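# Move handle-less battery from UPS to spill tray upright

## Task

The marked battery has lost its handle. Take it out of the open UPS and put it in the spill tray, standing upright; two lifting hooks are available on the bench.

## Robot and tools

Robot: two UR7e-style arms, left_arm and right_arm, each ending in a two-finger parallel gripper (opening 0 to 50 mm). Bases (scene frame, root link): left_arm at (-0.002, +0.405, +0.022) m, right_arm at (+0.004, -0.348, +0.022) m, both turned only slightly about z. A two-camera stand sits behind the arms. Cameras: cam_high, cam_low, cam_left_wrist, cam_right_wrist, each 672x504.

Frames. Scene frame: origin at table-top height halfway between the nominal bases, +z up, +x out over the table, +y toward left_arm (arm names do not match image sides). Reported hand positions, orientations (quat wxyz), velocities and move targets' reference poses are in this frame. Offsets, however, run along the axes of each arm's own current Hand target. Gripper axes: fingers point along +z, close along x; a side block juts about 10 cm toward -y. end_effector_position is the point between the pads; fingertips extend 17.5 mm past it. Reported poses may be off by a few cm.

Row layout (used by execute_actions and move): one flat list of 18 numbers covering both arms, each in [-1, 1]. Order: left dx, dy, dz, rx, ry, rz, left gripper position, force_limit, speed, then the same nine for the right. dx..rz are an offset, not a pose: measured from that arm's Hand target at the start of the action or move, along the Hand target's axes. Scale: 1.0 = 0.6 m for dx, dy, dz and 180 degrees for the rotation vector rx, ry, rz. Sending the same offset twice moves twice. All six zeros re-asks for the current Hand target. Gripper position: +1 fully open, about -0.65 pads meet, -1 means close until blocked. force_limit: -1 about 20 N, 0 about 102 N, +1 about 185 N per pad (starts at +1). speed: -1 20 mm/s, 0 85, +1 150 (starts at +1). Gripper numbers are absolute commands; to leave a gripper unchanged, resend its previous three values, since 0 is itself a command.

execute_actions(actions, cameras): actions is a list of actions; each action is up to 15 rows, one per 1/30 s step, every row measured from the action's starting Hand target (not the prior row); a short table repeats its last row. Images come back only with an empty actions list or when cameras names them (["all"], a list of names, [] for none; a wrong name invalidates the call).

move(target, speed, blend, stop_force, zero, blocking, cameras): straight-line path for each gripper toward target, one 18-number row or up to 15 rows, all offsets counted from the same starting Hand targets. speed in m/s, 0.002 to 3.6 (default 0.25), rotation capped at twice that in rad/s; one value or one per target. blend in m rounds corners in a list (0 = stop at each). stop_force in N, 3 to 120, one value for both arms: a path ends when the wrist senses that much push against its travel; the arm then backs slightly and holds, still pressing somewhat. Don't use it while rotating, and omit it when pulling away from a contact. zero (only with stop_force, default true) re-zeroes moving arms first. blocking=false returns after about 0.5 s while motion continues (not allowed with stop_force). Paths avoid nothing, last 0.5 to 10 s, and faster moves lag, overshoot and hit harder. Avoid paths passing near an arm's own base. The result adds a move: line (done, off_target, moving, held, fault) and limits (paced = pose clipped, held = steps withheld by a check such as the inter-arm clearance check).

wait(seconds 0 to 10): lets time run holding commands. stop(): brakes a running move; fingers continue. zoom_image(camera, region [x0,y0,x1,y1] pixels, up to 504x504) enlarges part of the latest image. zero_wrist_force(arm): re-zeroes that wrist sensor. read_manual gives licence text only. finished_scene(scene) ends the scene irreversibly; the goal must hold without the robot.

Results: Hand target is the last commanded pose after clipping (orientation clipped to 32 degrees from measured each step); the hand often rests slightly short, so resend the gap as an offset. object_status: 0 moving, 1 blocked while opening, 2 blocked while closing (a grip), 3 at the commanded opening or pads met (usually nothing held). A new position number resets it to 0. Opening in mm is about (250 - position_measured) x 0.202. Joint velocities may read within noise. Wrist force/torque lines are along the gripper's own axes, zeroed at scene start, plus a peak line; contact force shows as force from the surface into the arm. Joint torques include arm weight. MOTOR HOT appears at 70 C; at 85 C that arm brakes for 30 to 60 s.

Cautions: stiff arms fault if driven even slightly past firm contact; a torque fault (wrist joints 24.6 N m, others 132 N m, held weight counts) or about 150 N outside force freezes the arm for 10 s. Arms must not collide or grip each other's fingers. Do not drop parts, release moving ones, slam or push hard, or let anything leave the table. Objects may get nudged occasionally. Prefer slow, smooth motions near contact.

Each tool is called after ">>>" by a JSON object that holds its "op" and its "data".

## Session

>>> {"op": "execute_actions", "data": {"actions": []}}

Scene clock: 0.00 s.
left_arm: end_effector_position=(+0.5996, +0.6259, +0.1797) position_measured=3 object_status=3 end_effector_quat_wxyz=(-0.131, -0.414, +0.897, -0.084) | right_arm: end_effector_position=(+0.6577, -0.4619, +0.2361) position_measured=3 object_status=3 end_effector_quat_wxyz=(+0.008, +0.246, +0.969, -0.029)
Joint positions: left_arm=[0.179 -1.034 1.295 -1.604 -1.788 -2.18] | right_arm=[3.16 -1.967 -1.386 -1.362 1.51 -1.018]
Joint velocities: within noise
Joint torques (N m): no reading
Wrist force (N): no reading
Wrist torque (N m): no reading
Wrist force, peak (N): no reading
Hand target: left_arm +0.5996, +0.6259, +0.1797; -0.131, -0.414, +0.897, -0.084 | right_arm +0.6577, -0.4619, +0.2361; +0.008, +0.246, +0.969, -0.029
Tool commands: left_gripper/position=+1.0 left_gripper/force_limit=+1.0 left_gripper/speed=+1.0 right_gripper/position=+1.0 right_gripper/force_limit=+1.0 right_gripper/speed=+1.0

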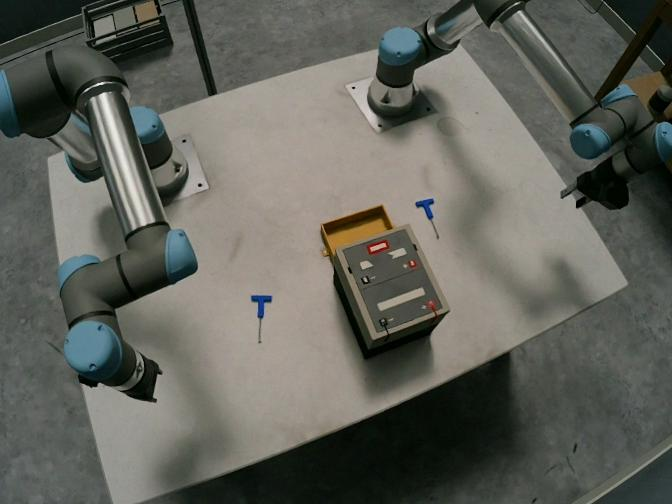

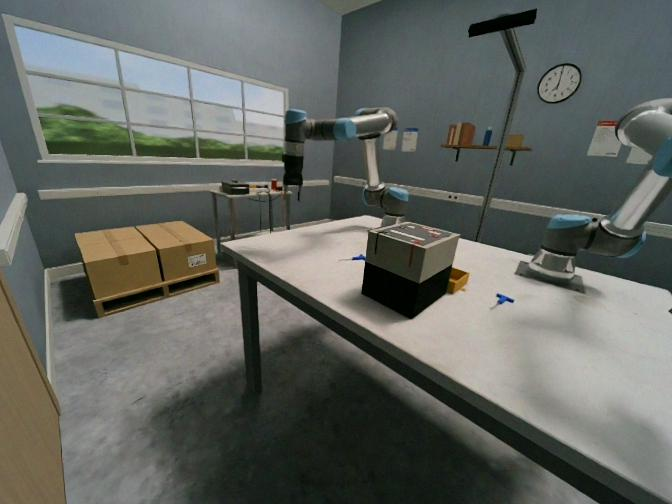

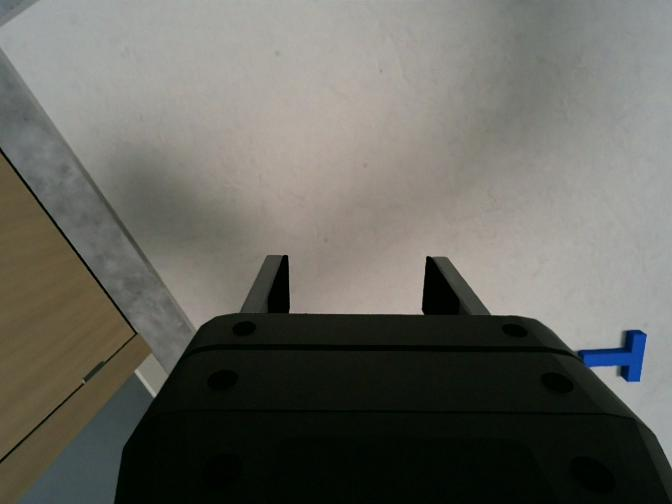

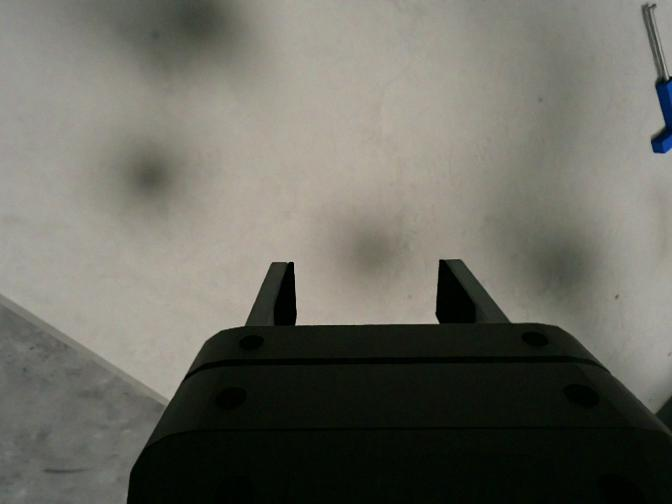

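>>> {"op": "zoom_image", "data": {"camera": "cam_high", "region": [310, 190, 470, 310]}}

>>> {"op": "zoom_image", "data": {"camera": "cam_high", "region": [240, 285, 290, 350]}}

>>> {"op": "zoom_image", "data": {"camera": "cam_high", "region": [400, 190, 460, 245]}}

Scaled by 3.150 from the camera's 672x504 image, which has a finer 960x720 frame.

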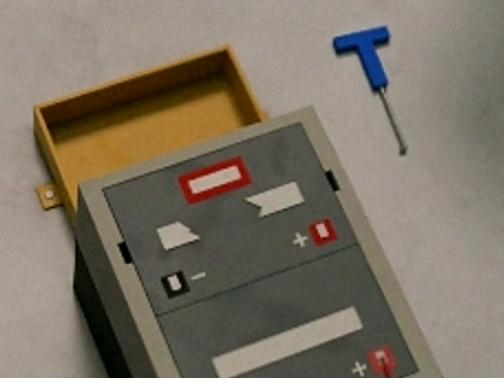

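Scaled by 7.754 from the camera's 672x504 image, which has a finer 960x720 frame.

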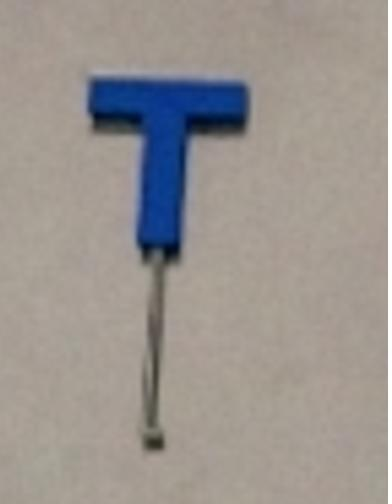

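Scaled by 8.400 from the camera's 672x504 image, which has a finer 960x720 frame.

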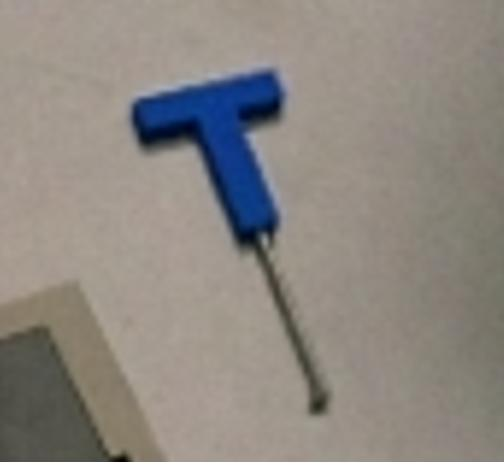

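>>> {"op": "move", "data": {"target": [0.5405,-0.0967,0.2118,-0.1307,-0.0207,0.8035,1,1,1,0.4402,0.2733,0.0997,-0.006,0.0203,0.4868,1,1,1], "speed": 0.45, "cameras": ["all"]}}

Scene clock: 53.37 s.
left_arm: end_effector_position=(+0.4208, +0.3220, +0.1603) position_measured=3 object_status=3 end_effector_quat_wxyz=(+0.000, +0.747, +0.665, +0.000) | right_arm: end_effector_position=(+0.5041, -0.1958, +0.1598) position_measured=3 object_status=3 end_effector_quat_wxyz=(+0.000, +0.849, +0.529, +0.000)
Joint positions: left_arm=[-0.56 -1.649 2.153 -2.074 -1.572 -0.393] | right_arm=[3.659 -1.715 -1.923 -1.075 1.57 1.011]
Joint torques (N m): left_arm=[-4.58 -12.91 -37.52 -1.03 -1.16 0.45] | right_arm=[-11.78 19.38 30.75 0.52 -1.81 1.79]
Wrist force (N): left_arm=[0.7 -0.3 0.0] | right_arm=[0.2 -0.1 0.2]
Wrist torque (N m): left_arm=[-0.01 -0.13 -0.01] | right_arm=[-0.02 -0.03 0.04]
Wrist force, peak (N): left_arm=[-1.0 0.7 -0.6] | right_arm=[0.6 -0.9 0.6]
Hand target: left_arm +0.4209, +0.3220, +0.1603; +0.000, +0.747, +0.665, +0.000 | right_arm +0.5041, -0.1959, +0.1597; +0.000, +0.849, +0.529, +0.000
Off the commanded pose: left_arm 0.000 m, 0 deg | right_arm 0.000 m, 0 deg.
move: done

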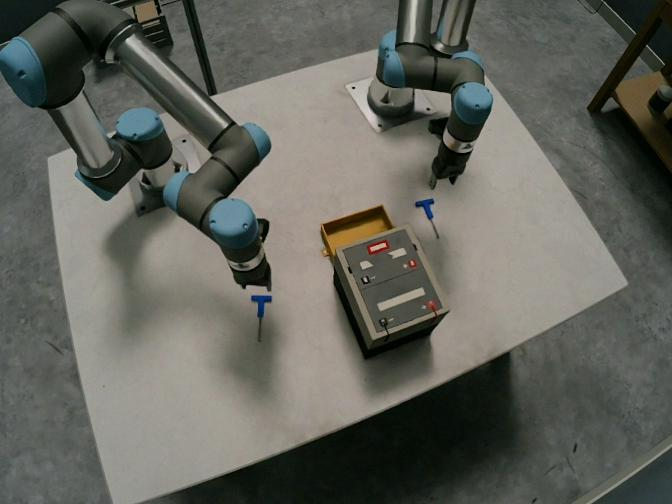

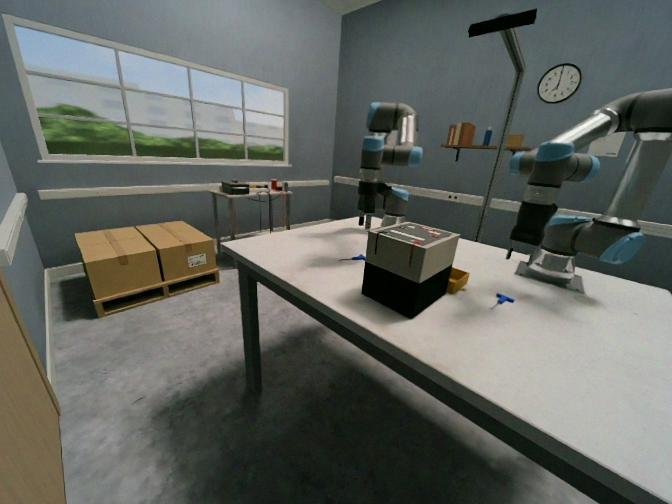

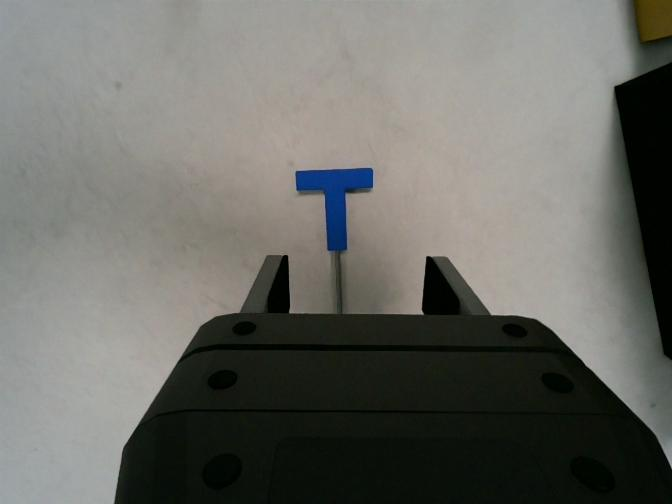

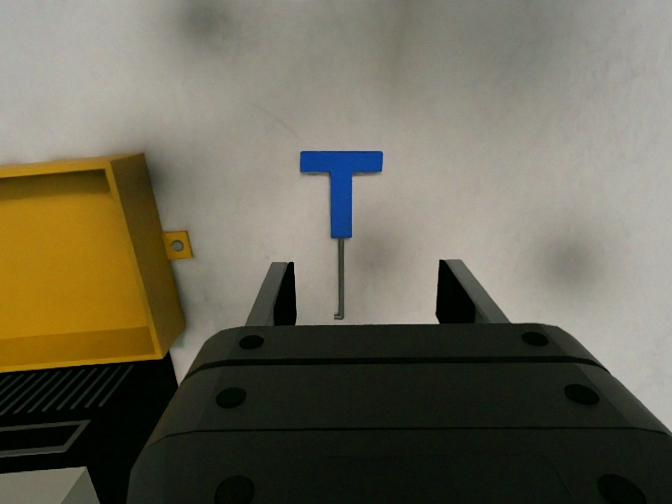

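>>> {"op": "move", "data": {"target": [[-0.0125,0,0.19,0,0,0,1,0,0,-0.0108,0.023,0.19,0,0,0,1,0,0],[-0.0125,0,0.2343,0,0,0,1,0,0,-0.0108,0.023,0.2335,0,0,0,1,0,0]], "speed": [0.2,0.05], "stop_force": 8, "cameras": ["cam_left_wrist","cam_right_wrist"]}}

Scene clock: 68.70 s.
left_arm: end_effector_position=(+0.4200, +0.3144, +0.0198) position_measured=3 object_status=3 end_effector_quat_wxyz=(+0.000, +0.747, +0.665, +0.000) | right_arm: end_effector_position=(+0.5136, -0.2079, +0.0196) position_measured=3 object_status=3 end_effector_quat_wxyz=(+0.000, +0.849, +0.529, +0.000)
Joint positions: left_arm=[-0.577 -1.364 2.328 -2.534 -1.572 -0.41] | right_arm=[3.629 -1.955 -2.058 -0.7 1.57 0.981]
Joint torques (N m): left_arm=[6.63 -37.07 -31.41 -4.66 1.01 2.62] | right_arm=[12.36 42.5 25.42 1.88 1.76 0.97]
Wrist force (N): left_arm=[0.5 -0.1 -0.1] | right_arm=[0.3 -0.1 0.2]
Wrist torque (N m): left_arm=[0.03 -0.12 0.01] | right_arm=[-0.02 -0.04 0.02]
Wrist force, peak (N): left_arm=[0.5 -0.3 -3.3] | right_arm=[-0.1 0.0 -3.8]
Hand target: left_arm +0.4200, +0.3144, +0.0198; +0.000, +0.747, +0.665, +0.000 | right_arm +0.5136, -0.2079, +0.0196; +0.000, +0.849, +0.529, +0.000
Off the commanded pose: left_arm 0.000 m, 0 deg | right_arm 0.000 m, 0 deg.
move: done
Images, in order (width x height): cam_left_wrist 672x504, cam_right_wrist 672x504.

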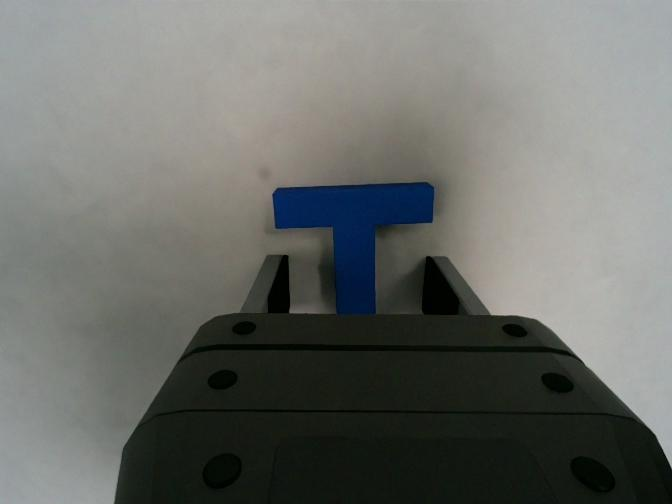

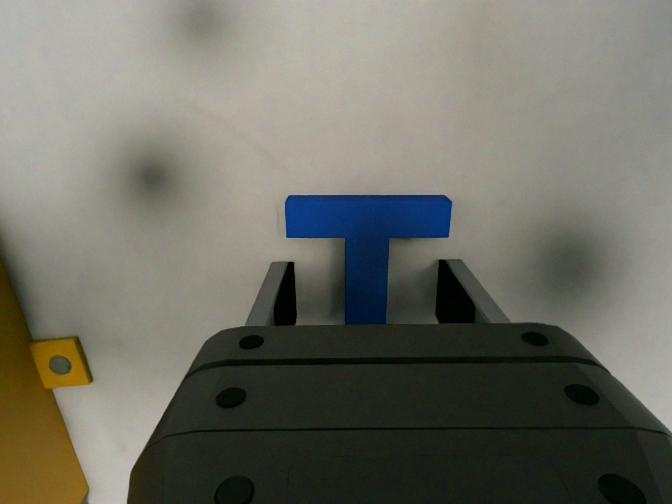

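>>> {"op": "move", "data": {"target": [[0,0,0,0,0,0,-1,0,0,0,0,0,0,0,0,-1,0,0],[0,0,-0.3,0,0,0,-1,0,0,0,0,-0.42,0,0,0,-1,0,0],[-0.0765,0.2672,-0.5167,0.3747,-0.3997,-0.3997,-1,0,0,0.4232,-0.3017,-0.6,0,0,-0.645,-1,0,0]], "speed": 0.35, "cameras": ["all"]}}

>>> {"op": "zoom_image", "data": {"camera": "cam_left_wrist", "region": [0, 0, 400, 320]}}

Scene clock: 118.93 s.
left_arm: end_effector_position=(+0.5064, +0.2791, +0.2725) position_measured=187 object_status=2 end_effector_quat_wxyz=(-0.011, +0.398, +0.798, -0.453) | right_arm: end_effector_position=(+0.4827, -0.0185, +0.3377) position_measured=187 object_status=2 end_effector_quat_wxyz=(+0.000, +0.382, +0.924, +0.000)
Joint positions: left_arm=[-0.176 -1.256 1.567 -1.429 -2.426 -0.56] | right_arm=[3.94 -1.746 -1.412 -1.555 1.57 0.047]
Joint torques (N m): left_arm=[-7.47 -50.91 -11.43 -4.58 -2.83 2.58] | right_arm=[-12.7 42.21 23.38 5.67 2.29 -1.18]
Wrist force (N): left_arm=[0.6 1.4 1.2] | right_arm=[0.1 0.3 0.8]
Wrist torque (N m): left_arm=[0.24 0.03 0.23] | right_arm=[0.06 0.00 -0.04]
Wrist force, peak (N): left_arm=[1.6 5.9 0.5] | right_arm=[0.2 -0.1 4.9]
Hand target: left_arm +0.5064, +0.2791, +0.2725; -0.011, +0.398, +0.798, -0.453 (not the last commanded pose) | right_arm +0.4827, -0.0186, +0.3378; +0.000, +0.382, +0.924, +0.000 (not the last commanded pose)
Off the commanded pose: left_arm 0.093 m, 54 deg | right_arm 0.127 m, 45 deg.
move: held (left_arm; a check stopped the path), off_target (right_arm; braked when a check withheld steps of left_arm); path passed 2 of 3 targets; limits=held
pose unreachable (left arm): on one or more control steps of this call, first in action 0 (counted from 0), this arm could not follow its commanded pose, so it was not sent that pose on those steps. It may still have moved: this result reports where it is.
cause: moving toward the commanded pose would bring two parts of the arm too close to each other (its gripper and another part of the arm, with joints 4 (wrist 1) to 6 (wrist 3) between them, 5 mm apart when it was first held).

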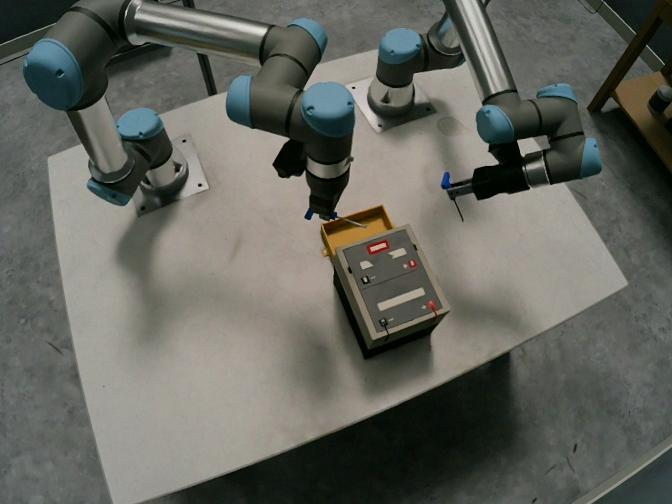

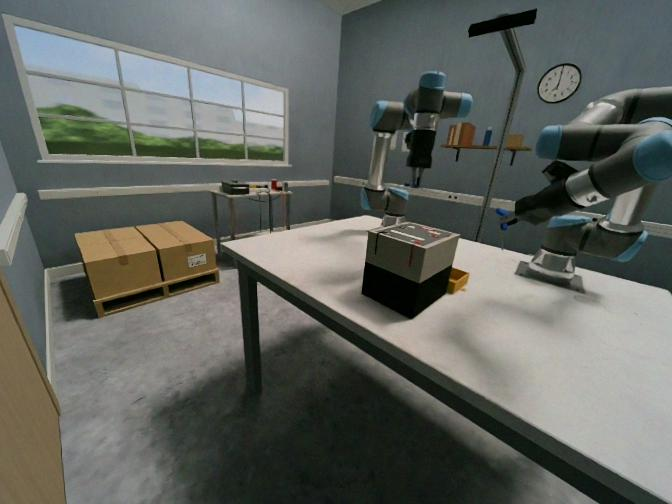

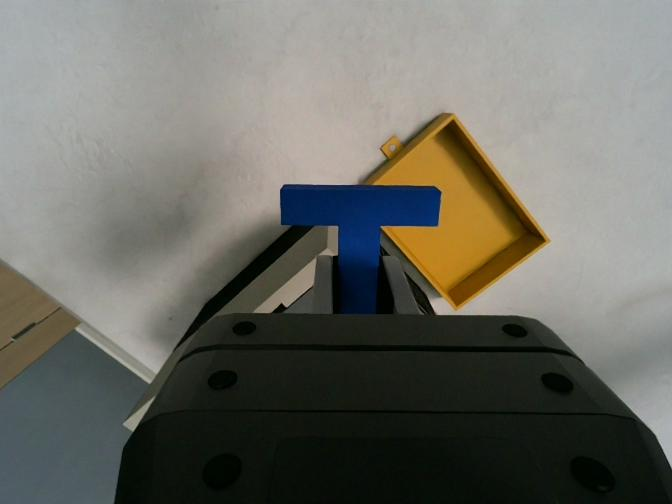

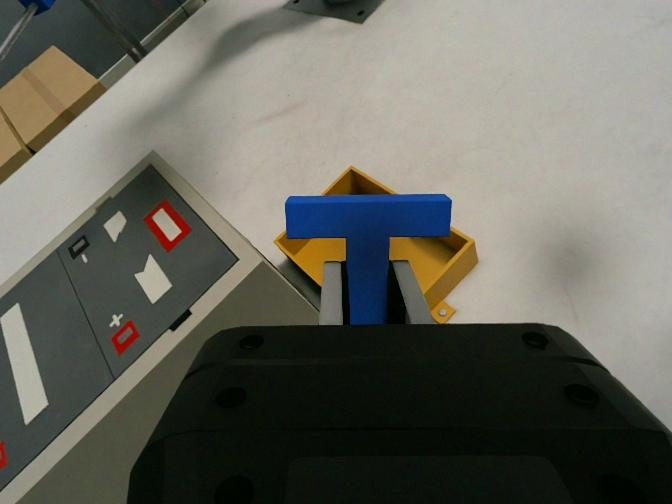

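Scaled by 1.260 from the camera's 672x504 image, which has a finer 960x720 frame.

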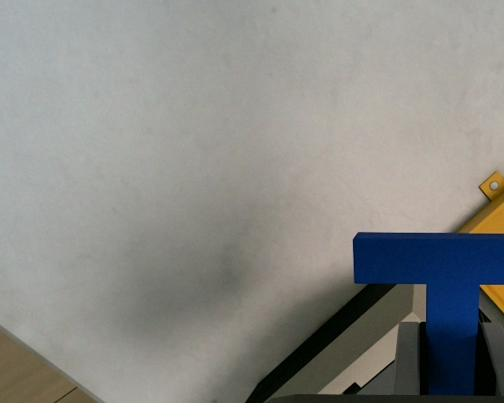

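>>> {"op": "move", "data": {"target": [[0.046,-0.017,-0.084,-0.209,0.2234,0.2234,-1,0,0,0.08,0.06,-0.04,0,0,-0.12,-1,0,0],[0.0495,0.0435,-0.104,-0.2703,-0.2701,-0.707,-1,0,0,0.1622,0.115,-0.0703,0,0,-0.2494,-1,0,0]], "speed": 0.5, "cameras": ["cam_left_wrist","cam_high"]}}

>>> {"op": "zoom_image", "data": {"camera": "cam_left_wrist", "region": [0, 0, 400, 320]}}

Scene clock: 158.90 s.
left_arm: end_effector_position=(+0.5261, +0.3499, +0.2801) position_measured=187 object_status=2 end_effector_quat_wxyz=(+0.000, -0.689, +0.724, +0.000) | right_arm: end_effector_position=(+0.4623, +0.0991, +0.3799) position_measured=187 object_status=2 end_effector_quat_wxyz=(+0.000, +0.000, +1.000, +0.000)
Joint positions: left_arm=[-0.41 -1.504 1.684 -1.751 -1.57 2.833] | right_arm=[4.088 -1.902 -1.106 -1.705 1.57 -0.588]
Joint torques (N m): left_arm=[-3.98 -33.22 -37.98 -3.31 0.76 2.63] | right_arm=[-0.77 44.92 18.92 3.81 2.08 1.81]
Wrist force (N): left_arm=[0.5 0.0 0.7] | right_arm=[0.0 -0.1 0.9]
Wrist torque (N m): left_arm=[0.05 -0.08 -0.01] | right_arm=[-0.03 0.02 -0.01]
Wrist force, peak (N): left_arm=[1.2 2.6 1.5] | right_arm=[-0.3 -0.1 1.2]
Hand target: left_arm +0.5260, +0.3499, +0.2801; +0.000, +0.689, -0.725, +0.000 | right_arm +0.4624, +0.0990, +0.3799; +0.000, +0.000, +1.000, +0.000
Off the commanded pose: left_arm 0.000 m, 0 deg | right_arm 0.000 m, 0 deg.
move: done
Images, in order (width x height): cam_high 672x504, cam_left_wrist 672x504.

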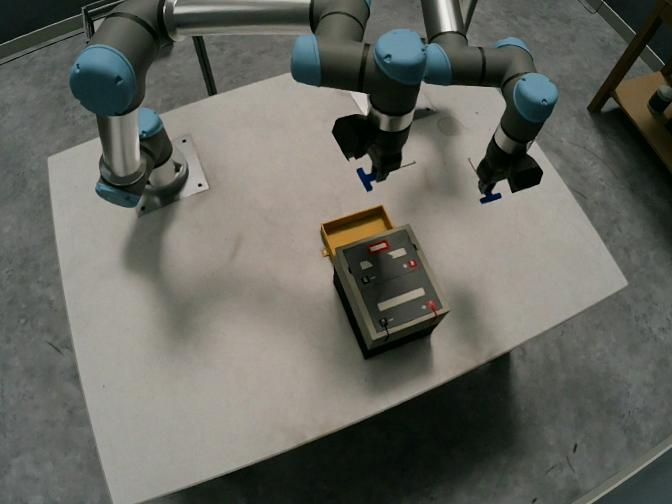

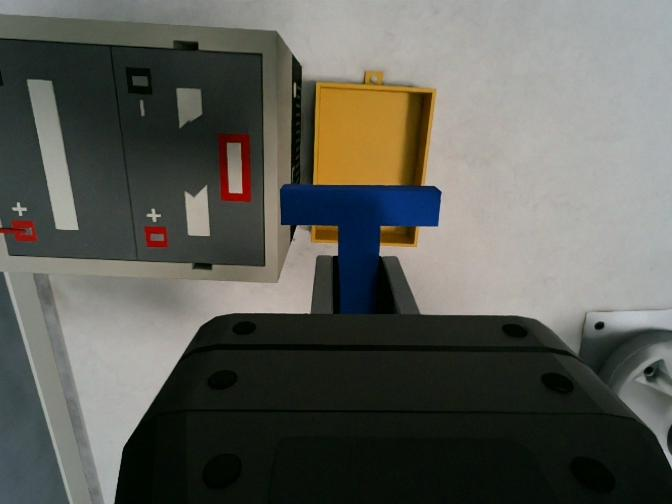

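Scaled by 1.260 from the camera's 672x504 image, which has a finer 960x720 frame.

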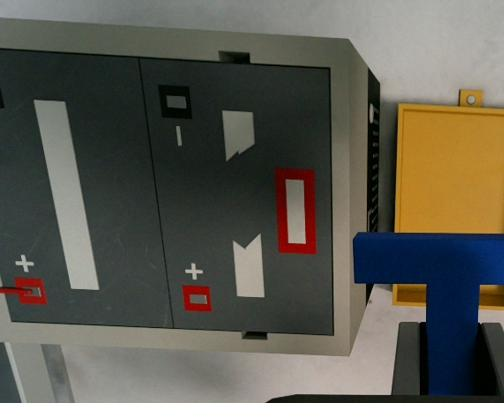

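>>> {"op": "move", "data": {"target": [[0.1455,-0.094,-0.0583,0.3849,0.3849,0.3849,-1,0,0,0,0,0,0,0,0,-1,0,0],[0.298,-0.0943,-0.0417,0.3849,0.3849,0.3849,-1,0,0,0,0,0,0,0,0,-1,0,0]], "speed": [0.4,0.15], "cameras": ["cam_left_wrist"]}}

>>> {"op": "zoom_image", "data": {"camera": "cam_left_wrist", "region": [140, 220, 260, 310]}}

Scene clock: 179.50 s.
left_arm: end_effector_position=(+0.5736, +0.1685, +0.3051) position_measured=187 object_status=2 end_effector_quat_wxyz=(-0.017, +0.018, +0.707, -0.707) end_effector_velocity=(+0.001, +0.000, +0.000) end_effector_angular_velocity=(+0.001, -0.002, +0.001) | right_arm: end_effector_position=(+0.4624, +0.0990, +0.3799) position_measured=187 object_status=2 end_effector_quat_wxyz=(+0.000, +0.000, +1.000, +0.000)
Joint positions: left_arm=[-0.243 -0.788 1.586 -3.937 -3.001 3.145] | right_arm=[4.088 -1.902 -1.106 -1.705 1.57 -0.588]
Joint velocities: left_arm=[0 -0.001 0 0.007 0.001 0.009] | right_arm=[within noise]
Joint torques (N m): left_arm=[-7.28 -57.48 -10.1 2.04 0.22 2.79] | right_arm=[-10.92 49.17 19.16 5.65 1.68 1.93]
Wrist force (N): left_arm=[1.5 2.1 0.2] | right_arm=[0.1 0.1 0.6]
Wrist torque (N m): left_arm=[0.28 0.05 0.26] | right_arm=[0.02 0.01 -0.01]
Wrist force, peak (N): left_arm=[0.9 2.3 -2.6] | right_arm=[-0.2 0.1 1.0]
Hand target: left_arm +0.5736, +0.1685, +0.3051; -0.017, +0.018, +0.707, -0.707 | right_arm +0.4624, +0.0990, +0.3799; +0.000, +0.000, +1.000, +0.000
Off the commanded pose: left_arm 0.000 m, 0 deg | right_arm 0.000 m, 0 deg.
move: done
Images, in order (width x height): cam_left_wrist 672x504.

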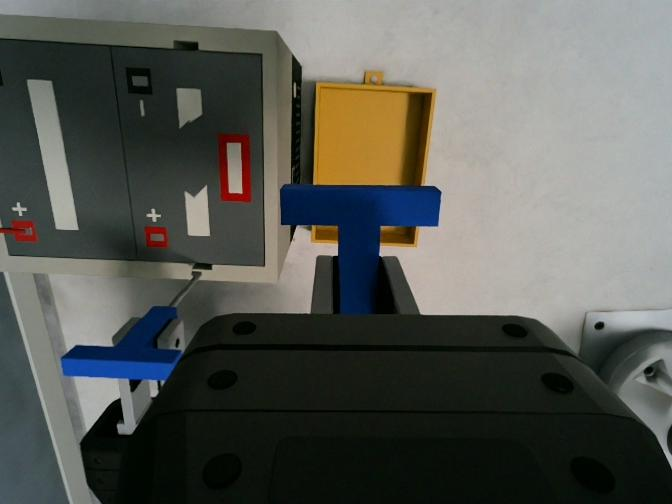

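Scaled by 4.200 from the camera's 672x504 image, which has a finer 960x720 frame.

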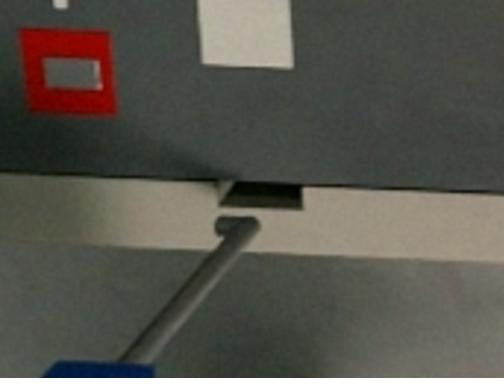

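>>> {"op": "move", "data": {"target": [[0,0.013,-0.0009,0,0,0,-1,0,0,0,0,0,0,0,0,-1,0,0],[0,0.092,-0.0009,0,0,0,-1,0,0,0,0,0,0,0,0,-1,0,0]], "speed": [0.05,0.018], "stop_force": 4, "cameras": ["cam_left_wrist"]}}

>>> {"op": "zoom_image", "data": {"camera": "cam_left_wrist", "region": [160, 235, 240, 295]}}

Scene clock: 194.80 s.
left_arm: end_effector_position=(+0.5737, +0.1690, +0.2605) position_measured=187 object_status=2 end_effector_quat_wxyz=(-0.017, +0.018, +0.707, -0.707) | right_arm: end_effector_position=(+0.4624, +0.0990, +0.3799) position_measured=187 object_status=2 end_effector_quat_wxyz=(+0.000, +0.000, +1.000, +0.000)
Joint positions: left_arm=[-0.242 -0.71 1.586 -4.013 -3.002 3.146] | right_arm=[4.088 -1.902 -1.106 -1.705 1.57 -0.588]
Joint torques (N m): left_arm=[7.88 -62.83 -29.67 1.73 -0.85 -2.43] | right_arm=[-10.63 48.18 19.61 5.66 0.97 1.86]
Wrist force (N): left_arm=[1.4 3.4 1.1] | right_arm=[-0.1 0.1 0.7]
Wrist torque (N m): left_arm=[0.41 0.06 0.28] | right_arm=[0.01 0.04 -0.01]
Wrist force, peak (N): left_arm=[1.4 3.5 1.5] | right_arm=[-0.3 0.0 1.1]
Hand target: left_arm +0.5737, +0.1690, +0.2605; -0.017, +0.018, +0.707, -0.707 (not the last commanded pose) | right_arm +0.4624, +0.0990, +0.3799; +0.000, +0.000, +1.000, +0.000
Off the commanded pose: left_arm 0.011 m, 0 deg | right_arm 0.000 m, 0 deg.
move: held (left_arm; a check stopped the path); path passed 1 of 2 targets; limits=held
pose unreachable (left arm): on one or more control steps of this call, first in action 0 (counted from 0), this arm could not follow its commanded pose, so it was not sent that pose on those steps. It may still have moved: this result reports where it is.
cause: moving toward the commanded pose would bring two parts of the arm too close to each other (its gripper and another part of the arm, with joints 4 (wrist 1) to 6 (wrist 3) between them, 2 mm apart when it was first held).
Images, in order (width x height): cam_left_wrist 672x504.

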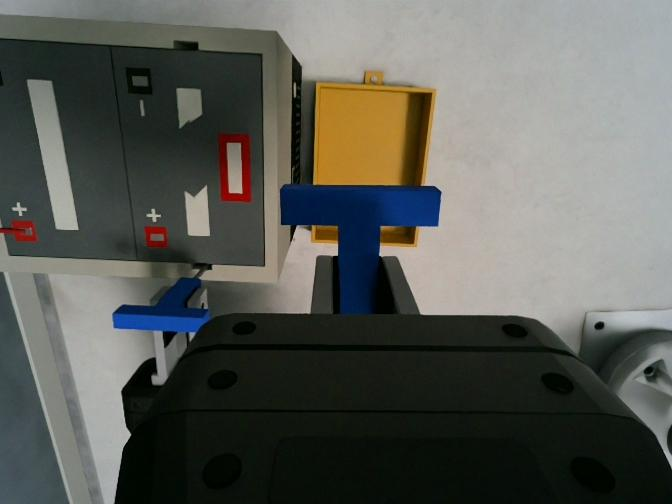

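Scaled by 6.300 from the camera's 672x504 image, which has a finer 960x720 frame.

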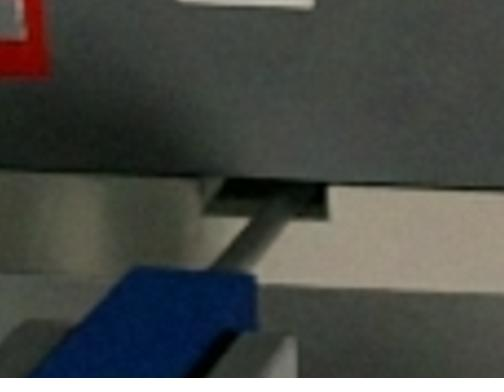

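>>> {"op": "move", "data": {"target": [[0,0,0,0,0,0,1,0,-0.5,0.0207,-0.498,0,0,0,-0.5,-1,0,0],[0,-0.005,-0.0667,0,-0.111,0,1,0,-0.5,0.0207,-0.498,0,0,0,-0.5,-1,0,0],[0.179,-0.0775,-0.126,-0.038,-0.25,-0.038,1,0,-0.5,-0.1837,-0.1818,0.1283,0.0168,-0.699,-0.699,-1,0,0],[0.1707,-0.058,0.0277,-0.0764,-0.4957,-0.0763,1,0,-0.5,-0.1837,-0.1818,0.1283,0.0168,-0.699,-0.699,-1,0,0]], "speed": [0.4,0.15,0.35,0.25], "cameras": ["all"]}}

Scene clock: 266.03 s.
left_arm: end_effector_position=(+0.4705, +0.1576, +0.2954) position_measured=3 object_status=3 end_effector_quat_wxyz=(+0.408, -0.555, +0.584, -0.429) | right_arm: end_effector_position=(+0.5727, -0.0100, +0.3030) position_measured=187 object_status=2 end_effector_quat_wxyz=(+0.707, -0.707, +0.018, -0.017)
Joint positions: left_arm=[-1.279 -1.573 2.501 -3.383 -0.493 2.517] | right_arm=[3.487 -2.312 -1.68 0.849 2.712 -3.142]
Joint torques (N m): left_arm=[-5.22 -7.59 -2.74 -0.51 2.46 -2.39] | right_arm=[11.59 36.83 21.37 0.46 1.98 -0.27]
Wrist force (N): left_arm=[0.5 1.3 0.4] | right_arm=[-2.1 1.9 -1.0]
Wrist torque (N m): left_arm=[0.25 0.11 0.18] | right_arm=[0.48 0.70 0.44]
Wrist force, peak (N): left_arm=[1.5 3.7 1.7] | right_arm=[-1.4 3.2 -0.3]
Hand target: left_arm +0.4705, +0.1575, +0.2953; -0.408, +0.555, -0.584, +0.428 | right_arm +0.5727, -0.0100, +0.3030; +0.707, -0.707, +0.018, -0.017
Off the commanded pose: left_arm 0.000 m, 0 deg | right_arm 0.000 m, 0 deg.
move: done

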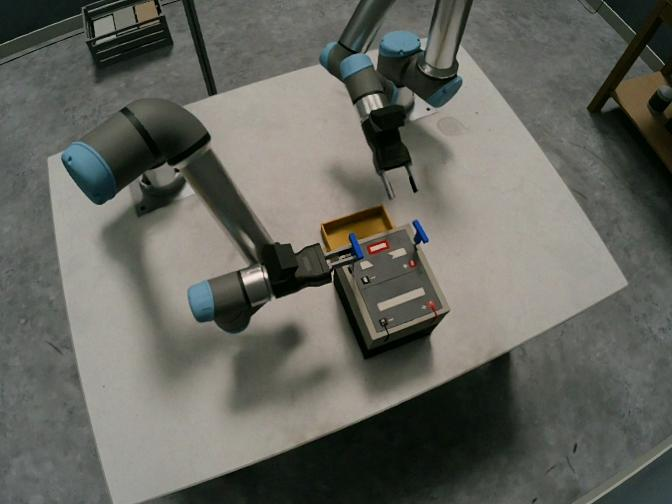

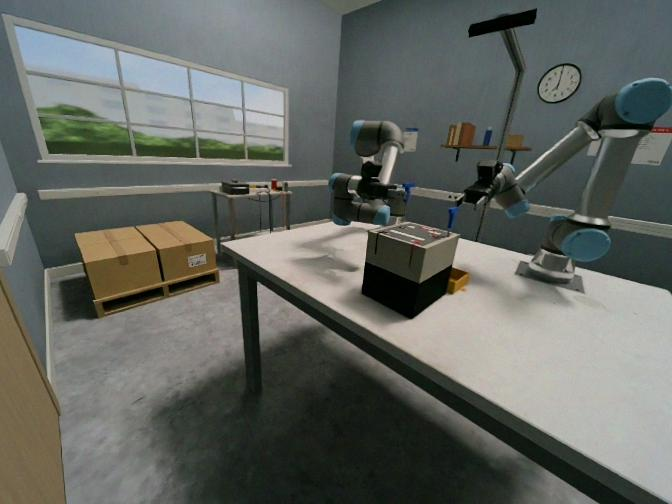

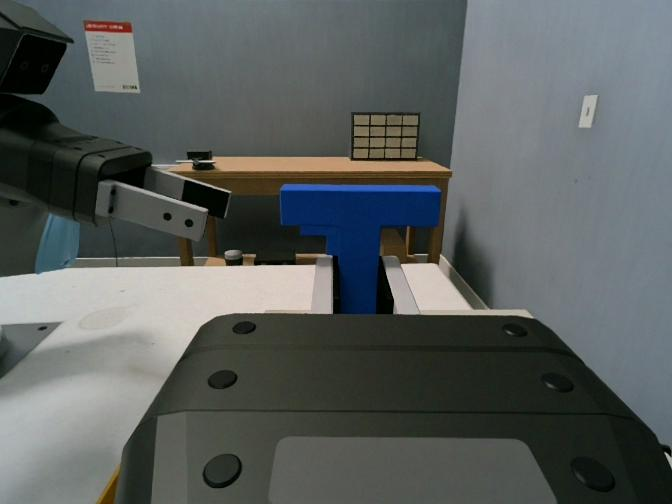

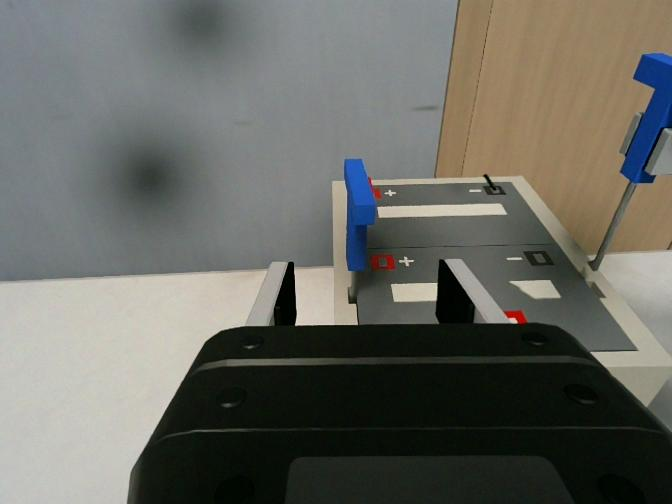

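>>> {"op": "zoom_image", "data": {"camera": "cam_low", "region": [360, 160, 480, 260]}}

>>> {"op": "zoom_image", "data": {"camera": "cam_right_wrist", "region": [310, 140, 410, 330]}}

>>> {"op": "zoom_image", "data": {"camera": "cam_high", "region": [380, 200, 450, 260]}}

Scaled by 4.200 from the camera's 672x504 image, which has a finer 960x720 frame.

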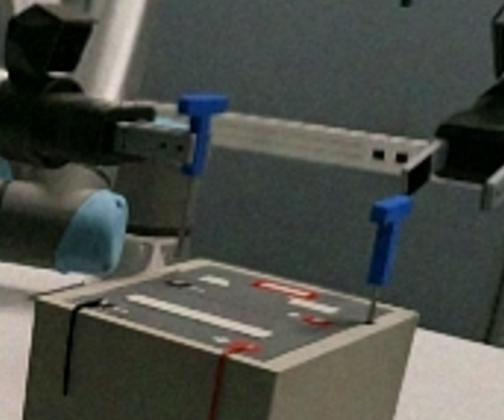

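Scaled by 2.653 from the camera's 672x504 image, which has a finer 960x720 frame.

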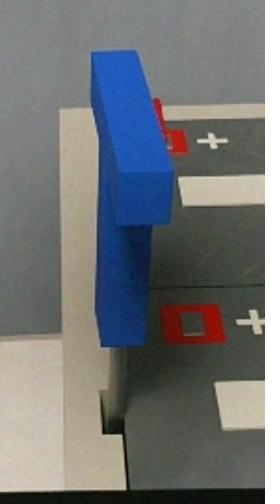

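Scaled by 7.200 from the camera's 672x504 image, which has a finer 960x720 frame.

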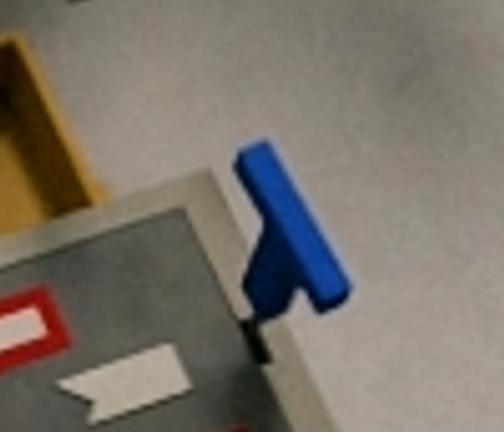

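>>> {"op": "move", "data": {"target": [[-0.0048,-0.0288,0.0792,-0.0694,0,0,1,0,-0.5,0,0,0,0,0,0,-1,0,0],[-0.0048,-0.0072,0.1768,-0.0694,0,0,1,0,-0.5,0,0,0,0,0,0,-1,0,0]], "speed": 0.1, "stop_force": 6, "cameras": ["cam_right_wrist","cam_low"]}}

>>> {"op": "zoom_image", "data": {"camera": "cam_low", "region": [360, 160, 480, 260]}}

Scene clock: 331.73 s.
left_arm: end_effector_position=(+0.5730, +0.1553, +0.2675) position_measured=3 object_status=3 end_effector_quat_wxyz=(+0.345, -0.597, +0.628, -0.362) | right_arm: end_effector_position=(+0.5727, -0.0100, +0.3030) position_measured=187 object_status=2 end_effector_quat_wxyz=(+0.707, -0.707, +0.018, -0.017)
Joint positions: left_arm=[-0.969 -1.418 2.223 -3.218 -0.849 2.611] | right_arm=[3.487 -2.312 -1.68 0.849 2.712 -3.142]
Joint torques (N m): left_arm=[6.11 -17.74 -5.81 -6.15 0.03 -2.73] | right_arm=[11 51.52 12.63 -0.96 1.43 -0.95]
Wrist force (N): left_arm=[1.0 1.1 0.3] | right_arm=[-2.4 2.0 -1.1]
Wrist torque (N m): left_arm=[0.23 -0.04 0.22] | right_arm=[0.50 0.76 0.44]
Wrist force, peak (N): left_arm=[0.9 2.4 -0.3] | right_arm=[-2.3 2.1 -1.4]
Hand target: left_arm +0.5730, +0.1553, +0.2675; -0.345, +0.597, -0.628, +0.362 | right_arm +0.5727, -0.0100, +0.3030; +0.707, -0.707, +0.018, -0.017
Off the commanded pose: left_arm 0.000 m, 0 deg | right_arm 0.000 m, 0 deg.
move: done
Images, in order (width x height): cam_low 672x504, cam_right_wrist 672x504.

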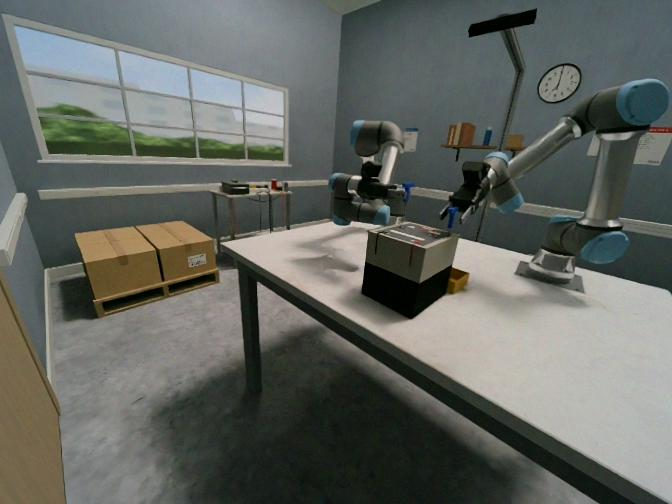

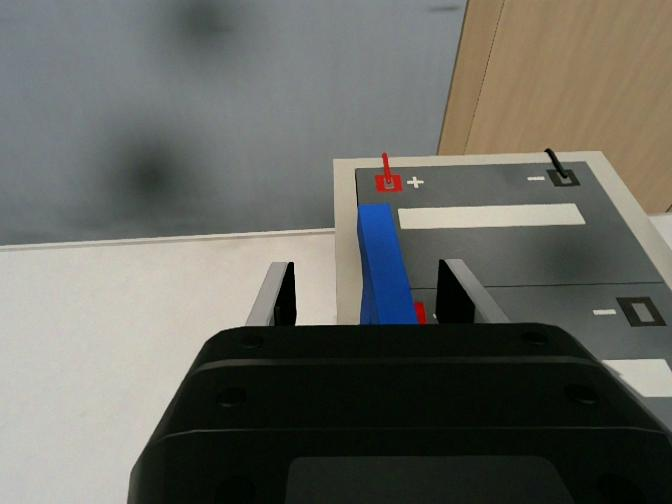

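Scaled by 4.200 from the camera's 672x504 image, which has a finer 960x720 frame.

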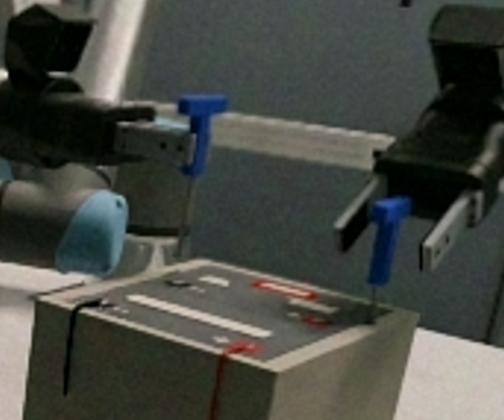

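>>> {"op": "move", "data": {"target": [[0.0025,0,0,0,0,0,1,-0.3,-0.8,0,0,0,0,0,0,-1,0,0],[0.0025,0,0,0,0,0,-1,-0.3,-0.8,0,0,0,0,0,0,-1,0,0]], "speed": 0.05, "cameras": ["cam_right_wrist","cam_low"]}}

>>> {"op": "zoom_image", "data": {"camera": "cam_low", "region": [360, 160, 480, 260]}}

Scene clock: 344.47 s.
left_arm: end_effector_position=(+0.5729, +0.1538, +0.2675) position_measured=203 object_status=2 end_effector_quat_wxyz=(+0.345, -0.597, +0.628, -0.362) | right_arm: end_effector_position=(+0.5727, -0.0100, +0.3030) position_measured=187 object_status=2 end_effector_quat_wxyz=(+0.707, -0.707, +0.018, -0.017)
Joint positions: left_arm=[-0.971 -1.417 2.221 -3.216 -0.847 2.608] | right_arm=[3.487 -2.312 -1.68 0.849 2.712 -3.142]
Joint torques (N m): left_arm=[4.93 -29.95 -31.05 -5 0.25 1.3] | right_arm=[10.69 52.57 11.56 -0.84 1.1 -1.01]
Wrist force (N): left_arm=[1.0 1.2 0.4] | right_arm=[-2.2 2.1 -1.1]
Wrist torque (N m): left_arm=[0.24 -0.02 0.25] | right_arm=[0.52 0.73 0.44]
Wrist force, peak (N): left_arm=[1.2 1.4 0.5] | right_arm=[-2.3 2.3 -1.1]
Hand target: left_arm +0.5729, +0.1538, +0.2675; -0.345, +0.597, -0.628, +0.362 | right_arm +0.5727, -0.0100, +0.3030; +0.707, -0.707, +0.018, -0.017
Off the commanded pose: left_arm 0.000 m, 0 deg | right_arm 0.000 m, 0 deg.
move: done
Images, in order (width x height): cam_low 672x504, cam_right_wrist 672x504.

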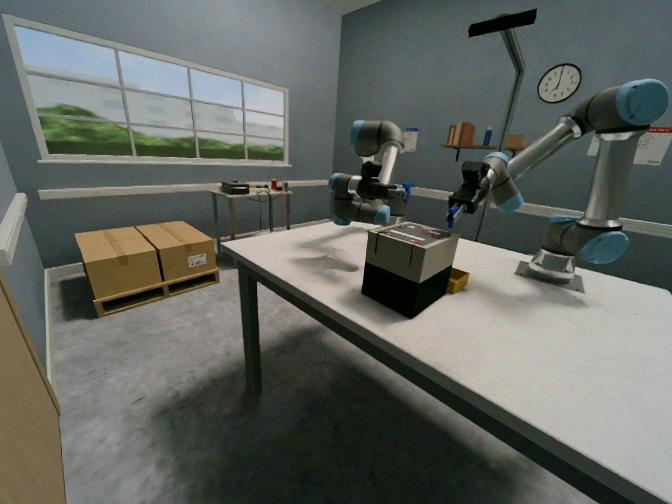

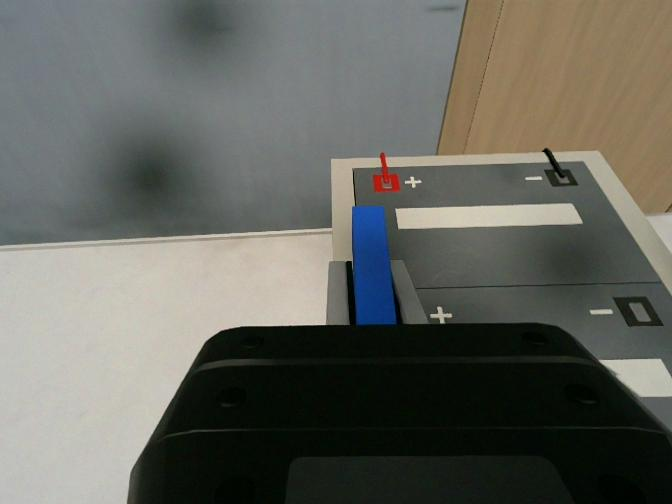

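Scaled by 4.200 from the camera's 672x504 image, which has a finer 960x720 frame.

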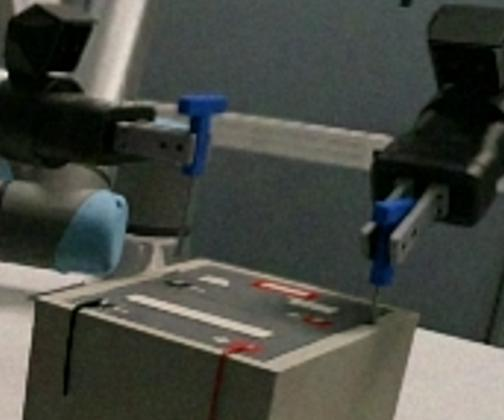

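>>> {"op": "move", "data": {"target": [[0,-0.0014,-0.0008,0,0,0,-1,-0.3,-0.8,0,0,0,0,0,0,-1,0,0],[0,-0.0014,-0.0008,0,0.1443,0.0833,-1,-0.3,-0.8,0,0,0,0,0,0,-1,0,0]], "speed": 0.12, "cameras": []}}

>>> {"op": "move", "data": {"target": [0,0,0,0,0.1443,0.0833,-1,-0.3,-0.8,0,0,0,0,0,0,-1,0,0], "speed": 0.1, "cameras": ["cam_right_wrist"]}}

Scene clock: 354.23 s.
left_arm: end_effector_position=(+0.5730, +0.1538, +0.2685) position_measured=203 object_status=2 end_effector_quat_wxyz=(+0.240, -0.414, +0.761, -0.439) | right_arm: end_effector_position=(+0.5727, -0.0100, +0.3030) position_measured=187 object_status=2 end_effector_quat_wxyz=(+0.707, -0.707, +0.018, -0.017)
Joint positions: left_arm=[-0.709 -1.397 2.237 -3.456 -1.498 3.101] | right_arm=[3.487 -2.312 -1.68 0.849 2.712 -3.142]
Joint torques (N m): left_arm=[-0.67 -38.76 -8.59 -1.7 -1.09 -1.7] | right_arm=[11.01 51.94 12.43 -0.98 0.45 -1.09]
Wrist force (N): left_arm=[0.8 1.8 0.9] | right_arm=[-2.4 2.0 -1.1]
Wrist torque (N m): left_arm=[0.26 -0.02 0.28] | right_arm=[0.50 0.76 0.44]
Wrist force, peak (N): left_arm=[1.3 2.5 0.4] | right_arm=[-2.4 2.0 -1.3]
Hand target: left_arm +0.5729, +0.1538, +0.2685; +0.240, -0.414, +0.761, -0.439 | right_arm +0.5727, -0.0100, +0.3030; +0.707, -0.707, +0.018, -0.017
Off the commanded pose: left_arm 0.000 m, 0 deg | right_arm 0.000 m, 0 deg.
move: done
No camera images: "cameras" was empty.

Scene clock: 357.27 s.
left_arm: end_effector_position=(+0.5730, +0.1538, +0.2685) position_measured=203 object_status=2 end_effector_quat_wxyz=(+0.118, -0.203, +0.842, -0.486) | right_arm: end_effector_position=(+0.5727, -0.0100, +0.3030) position_measured=187 object_status=2 end_effector_quat_wxyz=(+0.707, -0.707, +0.018, -0.017)
Joint positions: left_arm=[-0.445 -1.293 2.07 -3.271 -2.165 3.544] | right_arm=[3.487 -2.312 -1.68 0.849 2.712 -3.142]
Joint torques (N m): left_arm=[-6.69 -44.83 -7.77 -6.46 -1.89 -2.15] | right_arm=[11.04 51.31 12.68 -1.04 0.35 -1.03]
Wrist force (N): left_arm=[0.0 4.3 -0.5] | right_arm=[-2.2 2.1 -1.3]
Wrist torque (N m): left_arm=[0.24 -0.11 0.37] | right_arm=[0.52 0.73 0.44]
Wrist force, peak (N): left_arm=[-0.1 4.5 -0.4] | right_arm=[-2.3 2.2 -1.3]
Hand target: left_arm +0.5729, +0.1538, +0.2685; +0.118, -0.203, +0.842, -0.486 | right_arm +0.5727, -0.0100, +0.3030; +0.707, -0.707, +0.018, -0.017
Off the commanded pose: left_arm 0.000 m, 0 deg | right_arm 0.000 m, 0 deg.
move: done
Images, in order (width x height): cam_right_wrist 672x504.

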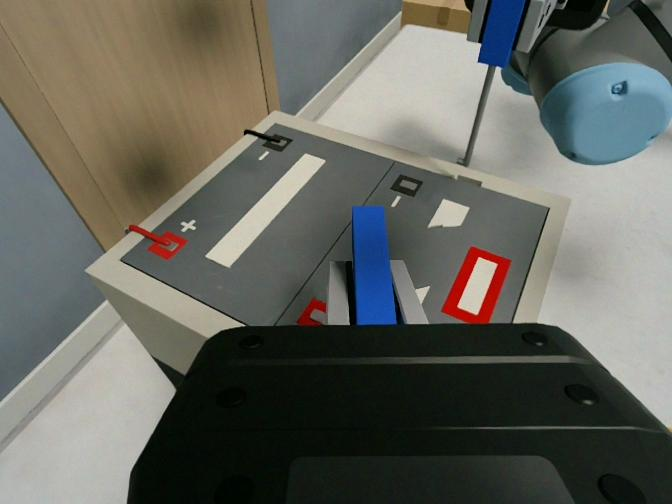

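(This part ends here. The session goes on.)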